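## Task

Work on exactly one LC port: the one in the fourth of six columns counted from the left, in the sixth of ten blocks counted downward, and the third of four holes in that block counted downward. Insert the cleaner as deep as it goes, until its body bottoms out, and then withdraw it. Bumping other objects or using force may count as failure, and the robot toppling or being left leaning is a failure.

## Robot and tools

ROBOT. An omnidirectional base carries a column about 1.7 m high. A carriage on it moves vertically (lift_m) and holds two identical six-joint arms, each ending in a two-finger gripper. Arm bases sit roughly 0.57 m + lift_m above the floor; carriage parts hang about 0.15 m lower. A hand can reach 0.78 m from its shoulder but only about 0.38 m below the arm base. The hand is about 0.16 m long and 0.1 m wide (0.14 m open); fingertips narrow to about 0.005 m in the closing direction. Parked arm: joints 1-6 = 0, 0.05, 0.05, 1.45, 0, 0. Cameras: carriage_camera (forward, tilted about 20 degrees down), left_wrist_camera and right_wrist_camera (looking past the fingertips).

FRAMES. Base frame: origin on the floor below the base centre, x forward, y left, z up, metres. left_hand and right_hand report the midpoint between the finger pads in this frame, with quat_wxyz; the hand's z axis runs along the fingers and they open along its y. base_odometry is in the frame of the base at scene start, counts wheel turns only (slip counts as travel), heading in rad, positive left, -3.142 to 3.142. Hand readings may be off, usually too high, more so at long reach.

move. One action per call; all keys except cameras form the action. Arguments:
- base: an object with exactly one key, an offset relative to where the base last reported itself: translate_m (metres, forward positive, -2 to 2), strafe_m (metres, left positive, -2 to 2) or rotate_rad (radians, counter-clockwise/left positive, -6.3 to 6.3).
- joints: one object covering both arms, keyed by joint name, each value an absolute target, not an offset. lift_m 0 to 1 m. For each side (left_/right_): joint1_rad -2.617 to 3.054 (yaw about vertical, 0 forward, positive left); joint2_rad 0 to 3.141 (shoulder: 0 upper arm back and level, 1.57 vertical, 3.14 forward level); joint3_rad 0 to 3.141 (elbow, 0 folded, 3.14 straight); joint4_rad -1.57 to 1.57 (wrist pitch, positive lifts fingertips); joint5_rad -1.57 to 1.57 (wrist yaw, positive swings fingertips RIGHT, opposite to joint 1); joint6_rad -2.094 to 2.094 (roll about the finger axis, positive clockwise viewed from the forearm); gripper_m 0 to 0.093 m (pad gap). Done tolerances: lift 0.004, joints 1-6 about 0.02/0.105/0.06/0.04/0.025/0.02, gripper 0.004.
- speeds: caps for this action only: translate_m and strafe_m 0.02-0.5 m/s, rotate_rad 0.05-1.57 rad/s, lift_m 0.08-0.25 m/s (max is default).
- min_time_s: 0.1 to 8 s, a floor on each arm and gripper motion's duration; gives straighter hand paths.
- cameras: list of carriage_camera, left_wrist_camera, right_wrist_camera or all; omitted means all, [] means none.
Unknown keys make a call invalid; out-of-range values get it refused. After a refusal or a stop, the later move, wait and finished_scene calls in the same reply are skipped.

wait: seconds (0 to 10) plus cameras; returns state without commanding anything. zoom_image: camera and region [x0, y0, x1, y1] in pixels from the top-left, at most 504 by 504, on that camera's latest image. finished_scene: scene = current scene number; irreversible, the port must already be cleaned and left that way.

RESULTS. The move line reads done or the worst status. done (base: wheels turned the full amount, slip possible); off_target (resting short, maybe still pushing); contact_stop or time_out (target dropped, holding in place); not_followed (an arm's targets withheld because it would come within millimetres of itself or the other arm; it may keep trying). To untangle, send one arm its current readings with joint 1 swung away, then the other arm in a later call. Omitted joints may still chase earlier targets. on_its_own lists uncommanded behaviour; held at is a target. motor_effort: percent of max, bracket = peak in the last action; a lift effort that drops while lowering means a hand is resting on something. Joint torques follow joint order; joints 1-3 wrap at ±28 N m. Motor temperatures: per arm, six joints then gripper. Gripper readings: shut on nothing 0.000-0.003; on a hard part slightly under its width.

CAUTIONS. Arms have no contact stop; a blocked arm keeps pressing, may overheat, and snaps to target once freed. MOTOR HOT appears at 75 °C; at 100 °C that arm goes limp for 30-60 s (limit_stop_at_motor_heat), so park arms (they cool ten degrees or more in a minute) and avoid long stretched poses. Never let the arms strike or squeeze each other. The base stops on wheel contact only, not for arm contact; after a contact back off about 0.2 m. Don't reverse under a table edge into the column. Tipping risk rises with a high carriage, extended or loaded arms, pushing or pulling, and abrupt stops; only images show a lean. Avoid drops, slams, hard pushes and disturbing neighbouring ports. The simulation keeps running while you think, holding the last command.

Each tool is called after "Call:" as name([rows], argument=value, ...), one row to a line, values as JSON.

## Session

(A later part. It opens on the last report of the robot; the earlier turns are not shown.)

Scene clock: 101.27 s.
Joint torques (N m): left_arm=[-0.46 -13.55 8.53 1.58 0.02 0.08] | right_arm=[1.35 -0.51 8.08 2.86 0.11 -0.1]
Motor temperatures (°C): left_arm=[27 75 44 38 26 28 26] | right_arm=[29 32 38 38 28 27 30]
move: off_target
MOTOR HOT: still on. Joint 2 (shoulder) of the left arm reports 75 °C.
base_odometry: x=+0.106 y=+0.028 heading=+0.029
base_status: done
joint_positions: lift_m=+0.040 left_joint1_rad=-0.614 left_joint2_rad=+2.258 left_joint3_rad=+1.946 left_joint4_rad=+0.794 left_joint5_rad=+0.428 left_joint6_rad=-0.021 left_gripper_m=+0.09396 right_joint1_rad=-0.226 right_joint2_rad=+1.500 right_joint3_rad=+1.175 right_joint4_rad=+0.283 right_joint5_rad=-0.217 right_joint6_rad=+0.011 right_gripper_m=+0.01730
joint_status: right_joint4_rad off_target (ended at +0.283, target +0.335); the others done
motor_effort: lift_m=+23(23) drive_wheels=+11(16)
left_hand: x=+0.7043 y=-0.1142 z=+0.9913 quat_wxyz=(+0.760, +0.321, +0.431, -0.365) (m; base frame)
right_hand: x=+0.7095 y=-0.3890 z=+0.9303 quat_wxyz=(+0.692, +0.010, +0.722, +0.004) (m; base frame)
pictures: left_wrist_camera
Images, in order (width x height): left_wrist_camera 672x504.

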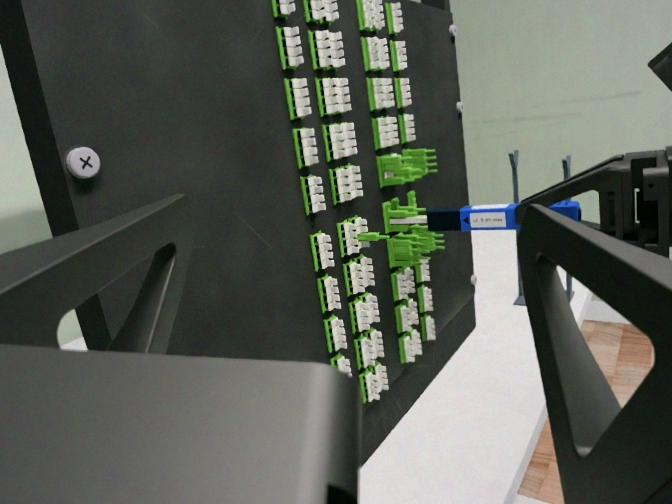

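Call:
wait(seconds=0.1, cameras=["right_wrist_camera","left_wrist_camera"])

Call:
zoom_image(camera="left_wrist_camera", region=[370, 150, 490, 270])

Call:
zoom_image(camera="right_wrist_camera", region=[320, 10, 400, 90])

Scene clock: 101.63 s.
Joint torques (N m): left_arm=[-0.47 -13.65 8.36 1.6 0.02 0.08] | right_arm=[1.4 -0.39 8.13 2.88 0.13 -0.1]
Motor temperatures (°C): left_arm=[27 75 44 38 26 28 26] | right_arm=[29 32 38 38 28 27 30]
MOTOR HOT: still on. Joint 2 (shoulder) of the left arm reports 75 °C.
base_odometry: x=+0.106 y=+0.028 heading=+0.029
base_status: done
joint_positions: lift_m=+0.040 left_joint1_rad=-0.614 left_joint2_rad=+2.258 left_joint3_rad=+1.946 left_joint4_rad=+0.794 left_joint5_rad=+0.428 left_joint6_rad=-0.021 left_gripper_m=+0.09396 right_joint1_rad=-0.226 right_joint2_rad=+1.500 right_joint3_rad=+1.175 right_joint4_rad=+0.283 right_joint5_rad=-0.217 right_joint6_rad=+0.011 right_gripper_m=+0.01730
joint_status: right_joint4_rad off_target (ended at +0.283, target +0.335); the others done
motor_effort: lift_m=+22(23) drive_wheels=+11(16)
left_hand: x=+0.7043 y=-0.1142 z=+0.9913 quat_wxyz=(+0.760, +0.321, +0.431, -0.365) (m; base frame)
right_hand: x=+0.7095 y=-0.3890 z=+0.9303 quat_wxyz=(+0.692, +0.010, +0.722, +0.004) (m; base frame)
wait: 0.10 s; at rest from the start
pictures: left_wrist_camera, right_wrist_camera
Images, in order (width x height): left_wrist_camera 672x504, right_wrist_camera 672x504.

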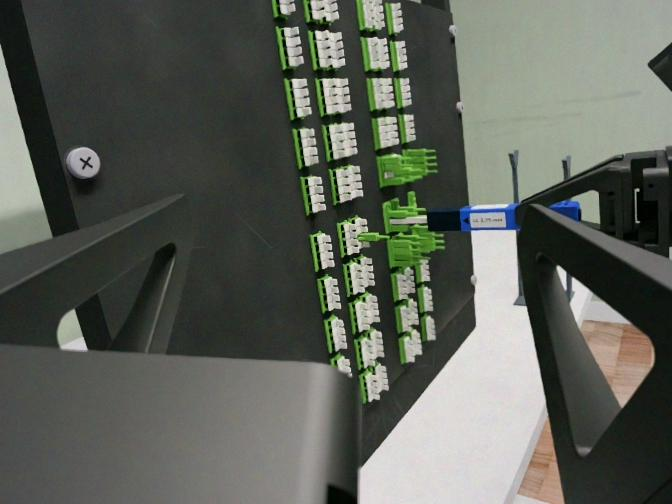

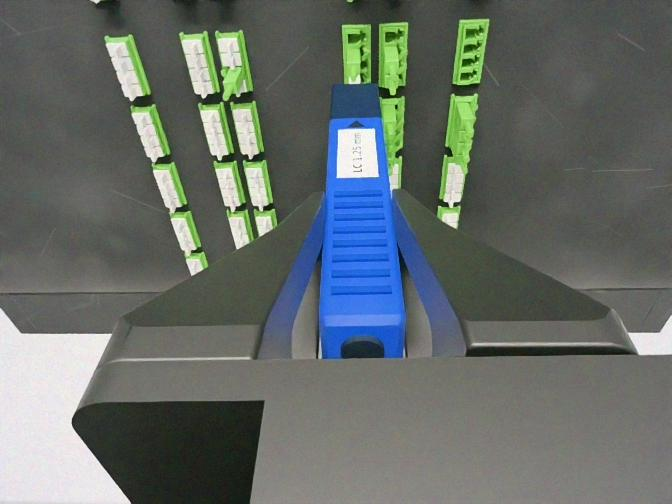

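Scaled by 4.200 from the camera's 672x504 image, which has a finer 960x720 frame.

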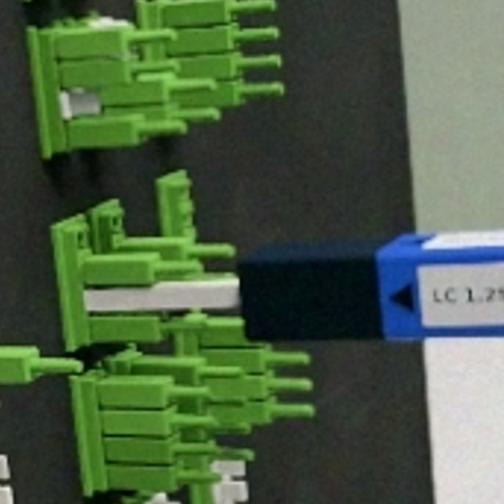

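Scaled by 6.300 from the camera's 672x504 image, which has a finer 960x720 frame.

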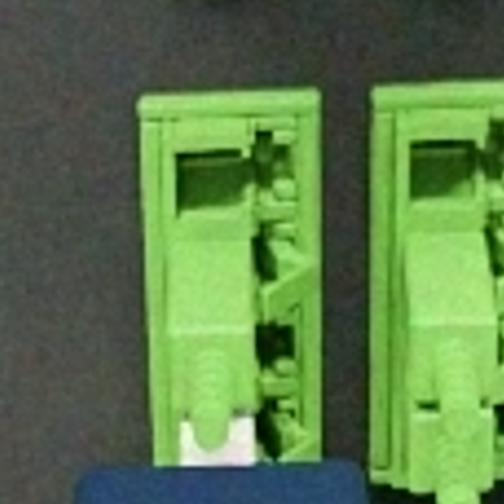

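Call:
move(base={"translate_m": 0.0015}, joints={"right_joint2_rad": 1.595, "right_joint4_rad": 0.35}, speeds={"translate_m": 0.02}, cameras=["left_wrist_camera"])

Call:
zoom_image(camera="left_wrist_camera", region=[370, 150, 490, 270])

Scene clock: 102.40 s.
Joint torques (N m): left_arm=[-0.44 -13.41 8.46 1.61 0.02 0.09] | right_arm=[1.95 1.81 8.21 3.07 0.23 -0.09]
Motor temperatures (°C): left_arm=[27 75 45 38 26 28 26] | right_arm=[29 32 38 39 28 27 30]
move: off_target
MOTOR HOT: still on. Joint 2 (shoulder) of the left arm reports 75 °C.
base_odometry: x=+0.107 y=+0.028 heading=+0.029
base_status: done
joint_positions: lift_m=+0.040 left_joint1_rad=-0.614 left_joint2_rad=+2.258 left_joint3_rad=+1.946 left_joint4_rad=+0.794 left_joint5_rad=+0.428 left_joint6_rad=-0.021 left_gripper_m=+0.09396 right_joint1_rad=-0.231 right_joint2_rad=+1.501 right_joint3_rad=+1.175 right_joint4_rad=+0.283 right_joint5_rad=-0.228 right_joint6_rad=+0.011 right_gripper_m=+0.01730
joint_status: right_joint4_rad off_target (ended at +0.283, target +0.350); the others done
motor_effort: lift_m=+22(23) drive_wheels=+13(19)
left_hand: x=+0.7043 y=-0.1141 z=+0.9914 quat_wxyz=(+0.760, +0.321, +0.431, -0.365) (m; base frame)
right_hand: x=+0.7093 y=-0.3900 z=+0.9300 quat_wxyz=(+0.692, +0.009, +0.722, +0.006) (m; base frame)
pictures: left_wrist_camera
Images, in order (width x height): left_wrist_camera 672x504.

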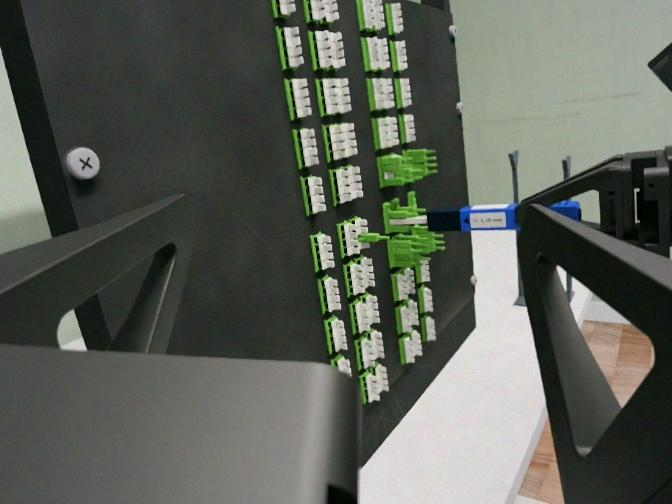

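Scaled by 4.200 from the camera's 672x504 image, which has a finer 960x720 frame.

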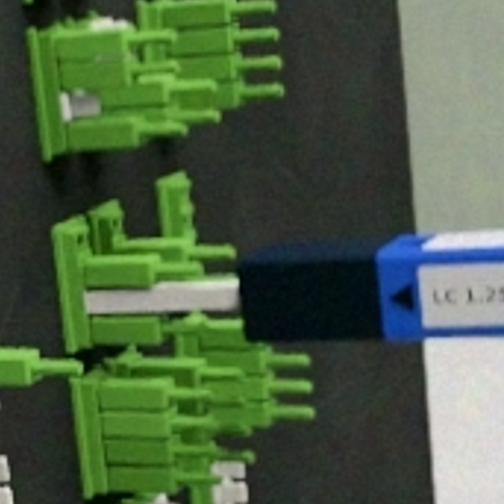

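Call:
move(base={"translate_m": -0.007}, joints={"right_joint2_rad": 1.513, "right_joint4_rad": 0.3, "right_joint1_rad": -0.213, "right_joint5_rad": -0.195}, speeds={"translate_m": 0.02}, cameras=["left_wrist_camera","right_wrist_camera"])

Call:
zoom_image(camera="left_wrist_camera", region=[370, 150, 490, 270])

Scene clock: 103.43 s.
Joint torques (N m): left_arm=[-0.46 -13.72 8.17 1.57 0.02 0.08] | right_arm=[0.96 -5.71 8.38 2.38 0.07 -0.09]
Motor temperatures (°C): left_arm=[27 75 45 38 26 28 26] | right_arm=[29 32 38 39 28 27 30]
move: done
MOTOR HOT: still on. Joint 2 (shoulder) of the left arm reports 75 °C.
base_odometry: x=+0.100 y=+0.028 heading=+0.028
base_status: done
joint_positions: lift_m=+0.040 left_joint1_rad=-0.614 left_joint2_rad=+2.258 left_joint3_rad=+1.946 left_joint4_rad=+0.794 left_joint5_rad=+0.428 left_joint6_rad=-0.021 left_gripper_m=+0.09396 right_joint1_rad=-0.221 right_joint2_rad=+1.499 right_joint3_rad=+1.175 right_joint4_rad=+0.292 right_joint5_rad=-0.210 right_joint6_rad=+0.011 right_gripper_m=+0.01730
joint_status: all done
motor_effort: lift_m=+22(23) drive_wheels=+4(10)
left_hand: x=+0.7043 y=-0.1141 z=+0.9914 quat_wxyz=(+0.760, +0.321, +0.431, -0.365) (m; base frame)
right_hand: x=+0.7095 y=-0.3882 z=+0.9332 quat_wxyz=(+0.696, +0.010, +0.718, +0.002) (m; base frame)
pictures: left_wrist_camera, right_wrist_camera
Images, in order (width x height): left_wrist_camera 672x504, right_wrist_camera 672x504.

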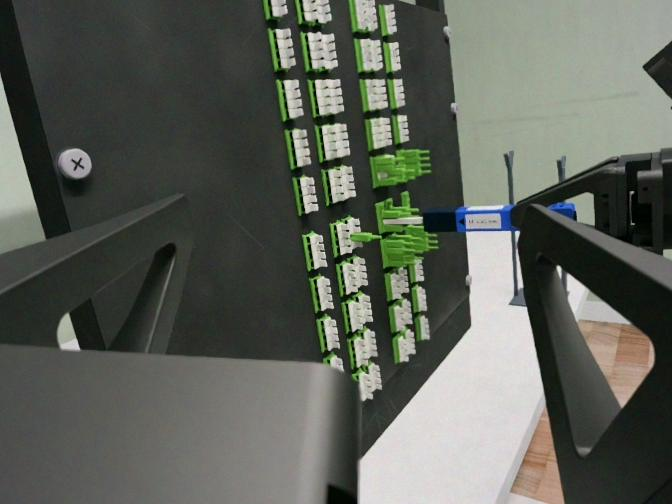

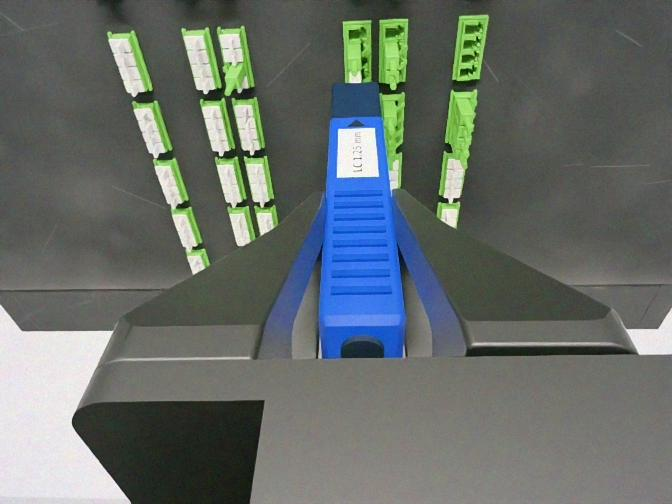

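Scaled by 4.200 from the camera's 672x504 image, which has a finer 960x720 frame.

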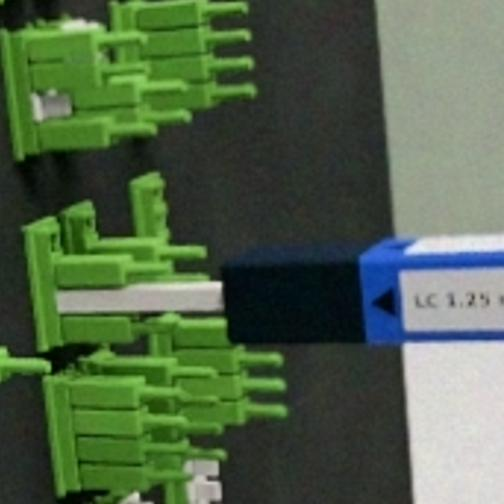

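Call:
move(base={"translate_m": -0.008}, joints={"right_joint1_rad": -0.209, "right_joint5_rad": -0.188}, speeds={"translate_m": 0.02}, cameras=["left_wrist_camera","right_wrist_camera"])

Call:
zoom_image(camera="left_wrist_camera", region=[345, 180, 425, 260])

Call:
zoom_image(camera="right_wrist_camera", region=[320, 0, 400, 80])

Scene clock: 104.77 s.
Joint torques (N m): left_arm=[-0.46 -13.6 8.39 1.6 0.02 0.09] | right_arm=[0.61 -5.89 8.12 2.34 -0.01 -0.11]
Motor temperatures (°C): left_arm=[27 75 45 38 26 28 26] | right_arm=[29 32 38 39 28 27 30]
move: done
MOTOR HOT: still on. Joint 2 (shoulder) of the left arm reports 75 °C.
base_odometry: x=+0.092 y=+0.028 heading=+0.028
base_status: done
joint_positions: lift_m=+0.040 left_joint1_rad=-0.614 left_joint2_rad=+2.258 left_joint3_rad=+1.946 left_joint4_rad=+0.794 left_joint5_rad=+0.428 left_joint6_rad=-0.021 left_gripper_m=+0.09396 right_joint1_rad=-0.215 right_joint2_rad=+1.500 right_joint3_rad=+1.175 right_joint4_rad=+0.295 right_joint5_rad=-0.196 right_joint6_rad=+0.011 right_gripper_m=+0.01730
joint_status: all done
motor_effort: lift_m=+22(23) drive_wheels=-6(9)
left_hand: x=+0.7043 y=-0.1141 z=+0.9914 quat_wxyz=(+0.760, +0.321, +0.431, -0.365) (m; base frame)
right_hand: x=+0.7104 y=-0.3873 z=+0.9333 quat_wxyz=(+0.697, +0.013, +0.717, -0.001) (m; base frame)
pictures: left_wrist_camera, right_wrist_camera
Images, in order (width x height): left_wrist_camera 672x504, right_wrist_camera 672x504.

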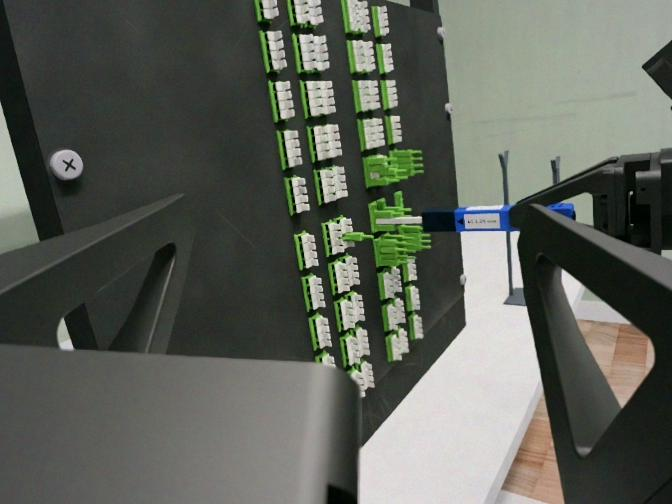

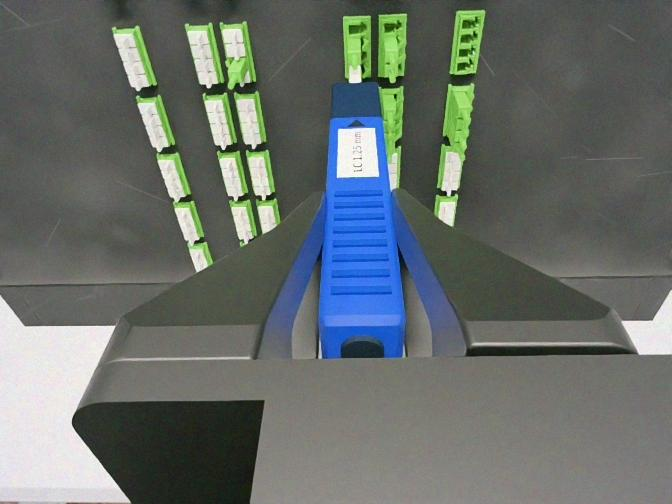

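Scaled by 6.300 from the camera's 672x504 image, which has a finer 960x720 frame.

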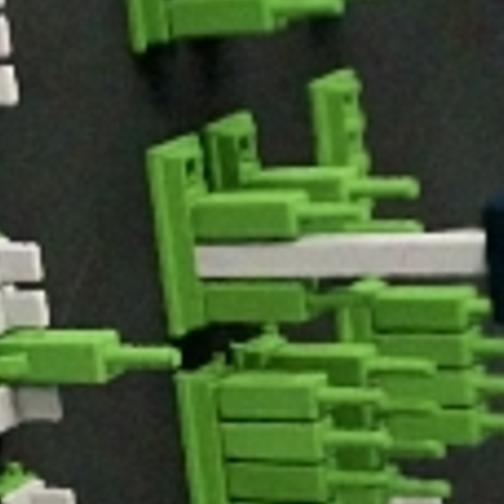

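Scaled by 6.300 from the camera's 672x504 image, which has a finer 960x720 frame.

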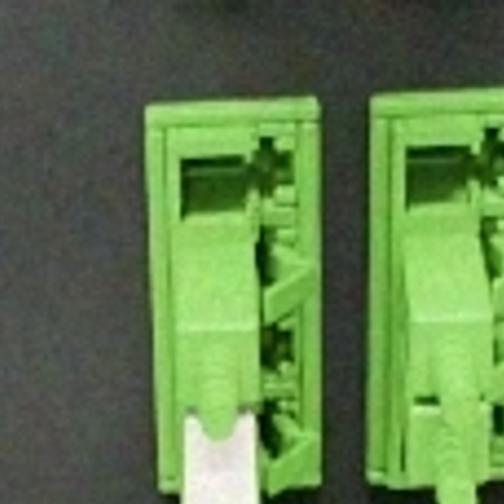

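Call:
move(base={"translate_m": -0.012}, joints={"right_joint1_rad": -0.213, "right_joint5_rad": -0.195}, speeds={"translate_m": 0.03}, cameras=["left_wrist_camera","right_wrist_camera"])

Call:
zoom_image(camera="left_wrist_camera", region=[345, 180, 425, 260])

Call:
zoom_image(camera="right_wrist_camera", region=[320, 0, 400, 80])

Scene clock: 106.93 s.
Joint torques (N m): left_arm=[-0.46 -13.55 8.29 1.59 0.02 0.08] | right_arm=[0.27 -6.17 8.23 2.3 -0.09 -0.11]
Motor temperatures (°C): left_arm=[27 76 45 38 26 28 26] | right_arm=[29 32 38 39 28 27 30]
move: done
MOTOR HOT: still on. Joint 2 (shoulder) of the left arm reports 76 °C.
base_odometry: x=+0.081 y=+0.027 heading=+0.027
base_status: done
joint_positions: lift_m=+0.040 left_joint1_rad=-0.614 left_joint2_rad=+2.258 left_joint3_rad=+1.946 left_joint4_rad=+0.794 left_joint5_rad=+0.428 left_joint6_rad=-0.021 left_gripper_m=+0.09396 right_joint1_rad=-0.215 right_joint2_rad=+1.504 right_joint3_rad=+1.175 right_joint4_rad=+0.301 right_joint5_rad=-0.194 right_joint6_rad=+0.011 right_gripper_m=+0.01730
joint_status: all done
motor_effort: lift_m=+22(22) drive_wheels=-7(13)
left_hand: x=+0.7043 y=-0.1141 z=+0.9914 quat_wxyz=(+0.760, +0.321, +0.431, -0.365) (m; base frame)
right_hand: x=+0.7113 y=-0.3878 z=+0.9328 quat_wxyz=(+0.697, +0.013, +0.717, -0.001) (m; base frame)
pictures: left_wrist_camera, right_wrist_camera
Images, in order (width x height): left_wrist_camera 672x504, right_wrist_camera 672x504.

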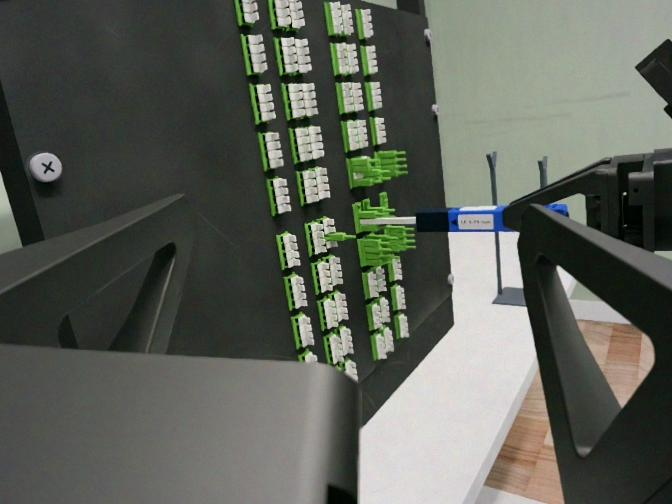

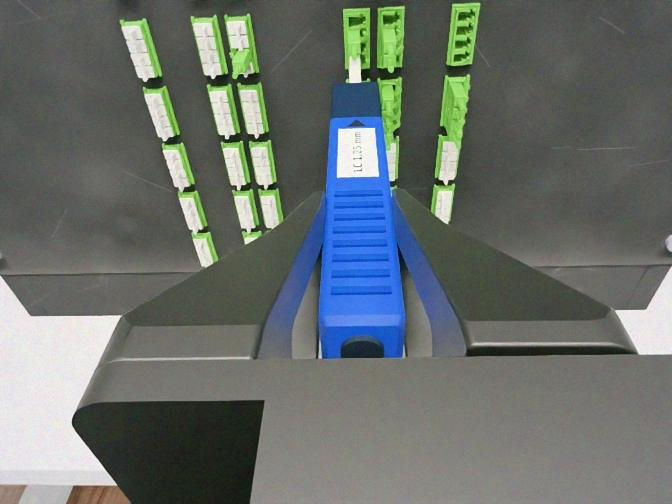

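Scaled by 6.300 from the camera's 672x504 image, which has a finer 960x720 frame.

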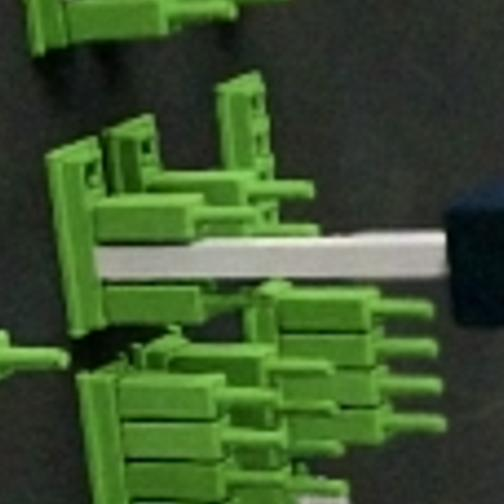

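Scaled by 6.300 from the camera's 672x504 image, which has a finer 960x720 frame.

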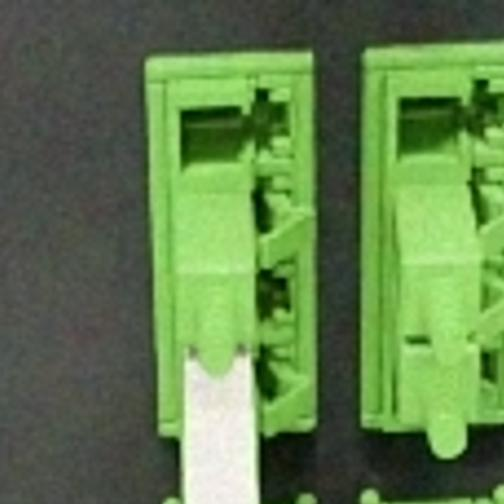

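Call:
move(base={"translate_m": -0.035}, speeds={"translate_m": 0.03}, cameras=["left_wrist_camera"])

Call:
move(base={"translate_m": -0.12}, speeds={"translate_m": 0.1})

Call:
zoom_image(camera="right_wrist_camera", region=[100, 0, 560, 340])

Scene clock: 108.73 s.
Joint torques (N m): left_arm=[-0.46 -13.44 8.39 1.61 0.02 0.08] | right_arm=[0.14 -6.31 8.06 2.22 -0.09 -0.08]
Motor temperatures (°C): left_arm=[27 76 45 38 26 28 26] | right_arm=[29 32 39 39 28 27 30]
move: done
MOTOR HOT: still on. Joint 2 (shoulder) of the left arm reports 76 °C.
base_odometry: x=+0.046 y=+0.026 heading=+0.027
base_status: done
joint_positions: lift_m=+0.040 left_joint1_rad=-0.614 left_joint2_rad=+2.258 left_joint3_rad=+1.946 left_joint4_rad=+0.794 left_joint5_rad=+0.428 left_joint6_rad=-0.021 left_gripper_m=+0.09396 right_joint1_rad=-0.215 right_joint2_rad=+1.504 right_joint3_rad=+1.175 right_joint4_rad=+0.301 right_joint5_rad=-0.194 right_joint6_rad=+0.011 right_gripper_m=+0.01730
joint_status: not commanded
motor_effort: lift_m=+22(23) drive_wheels=+8(11)
left_hand: x=+0.7043 y=-0.1141 z=+0.9914 quat_wxyz=(+0.760, +0.321, +0.431, -0.365) (m; base frame)
right_hand: x=+0.7113 y=-0.3878 z=+0.9329 quat_wxyz=(+0.697, +0.013, +0.717, -0.002) (m; base frame)
pictures: left_wrist_camera
Images, in order (width x height): left_wrist_camera 672x504.

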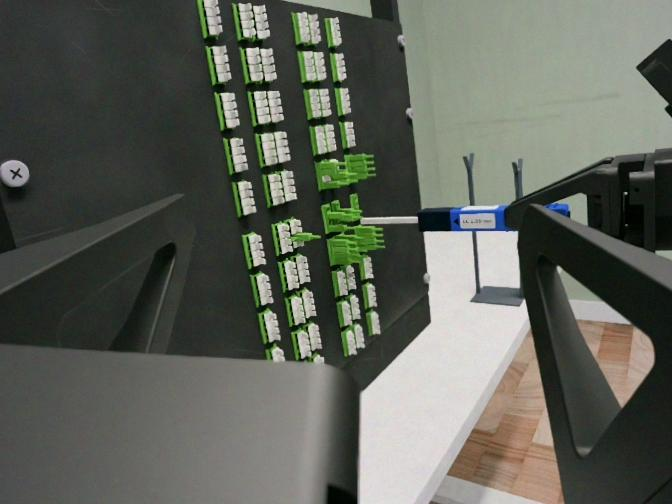

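Scene clock: 110.63 s.
Joint torques (N m): left_arm=[-0.42 -13.44 8.44 1.61 0.02 0.08] | right_arm=[0.08 -6.3 8.21 2.27 -0.08 -0.09]
Motor temperatures (°C): left_arm=[27 76 45 38 26 28 26] | right_arm=[29 32 39 39 28 27 30]
move: done
MOTOR HOT: still on. Joint 2 (shoulder) of the left arm reports 76 °C.
base_odometry: x=-0.074 y=+0.023 heading=+0.027
base_status: done
joint_positions: lift_m=+0.040 left_joint1_rad=-0.614 left_joint2_rad=+2.258 left_joint3_rad=+1.946 left_joint4_rad=+0.794 left_joint5_rad=+0.428 left_joint6_rad=-0.021 left_gripper_m=+0.09396 right_joint1_rad=-0.215 right_joint2_rad=+1.505 right_joint3_rad=+1.175 right_joint4_rad=+0.301 right_joint5_rad=-0.194 right_joint6_rad=+0.011 right_gripper_m=+0.01730
joint_status: not commanded
motor_effort: lift_m=+22(22) drive_wheels=-3(13)
left_hand: x=+0.7040 y=-0.1145 z=+0.9913 quat_wxyz=(+0.760, +0.322, +0.431, -0.366) (m; base frame)
right_hand: x=+0.7115 y=-0.3878 z=+0.9325 quat_wxyz=(+0.697, +0.013, +0.717, -0.001) (m; base frame)
pictures: carriage_camera, left_wrist_camera, right_wrist_camera
Images, in order (width x height): carriage_camera 672x504, left_wrist_camera 672x504, right_wrist_camera 672x504.

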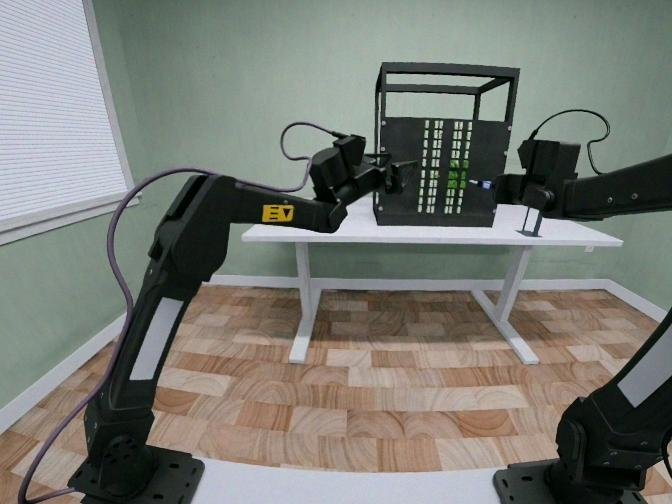

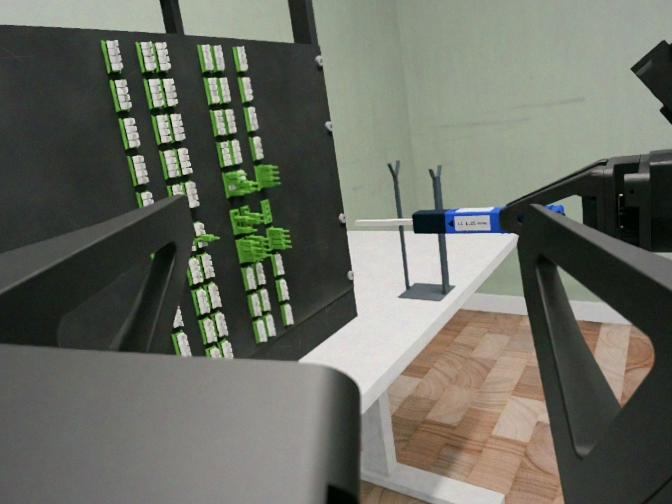

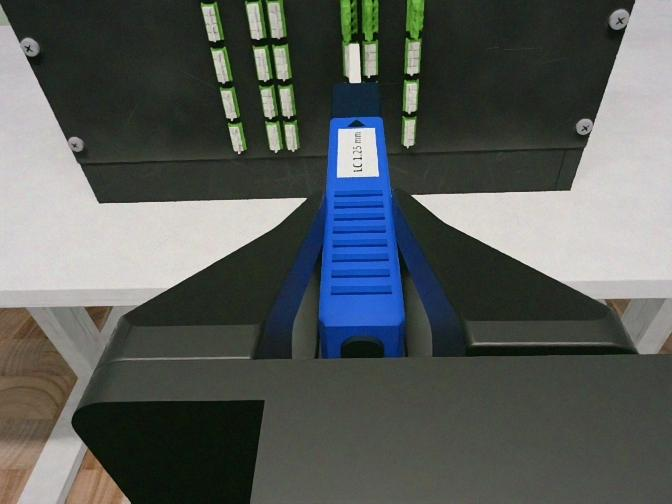

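Scaled by 1.096 from the camera's 672x504 image, which has a finer 960x720 frame.

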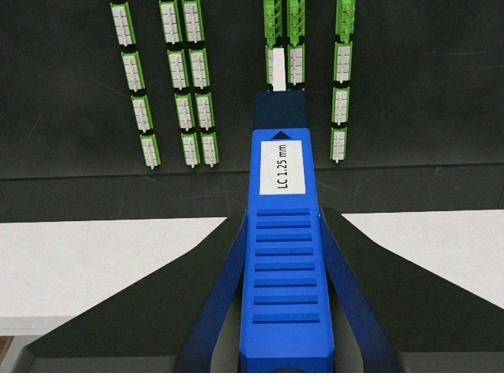

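Call:
finished_scene(scene=2)

The scene is finished: the task was done.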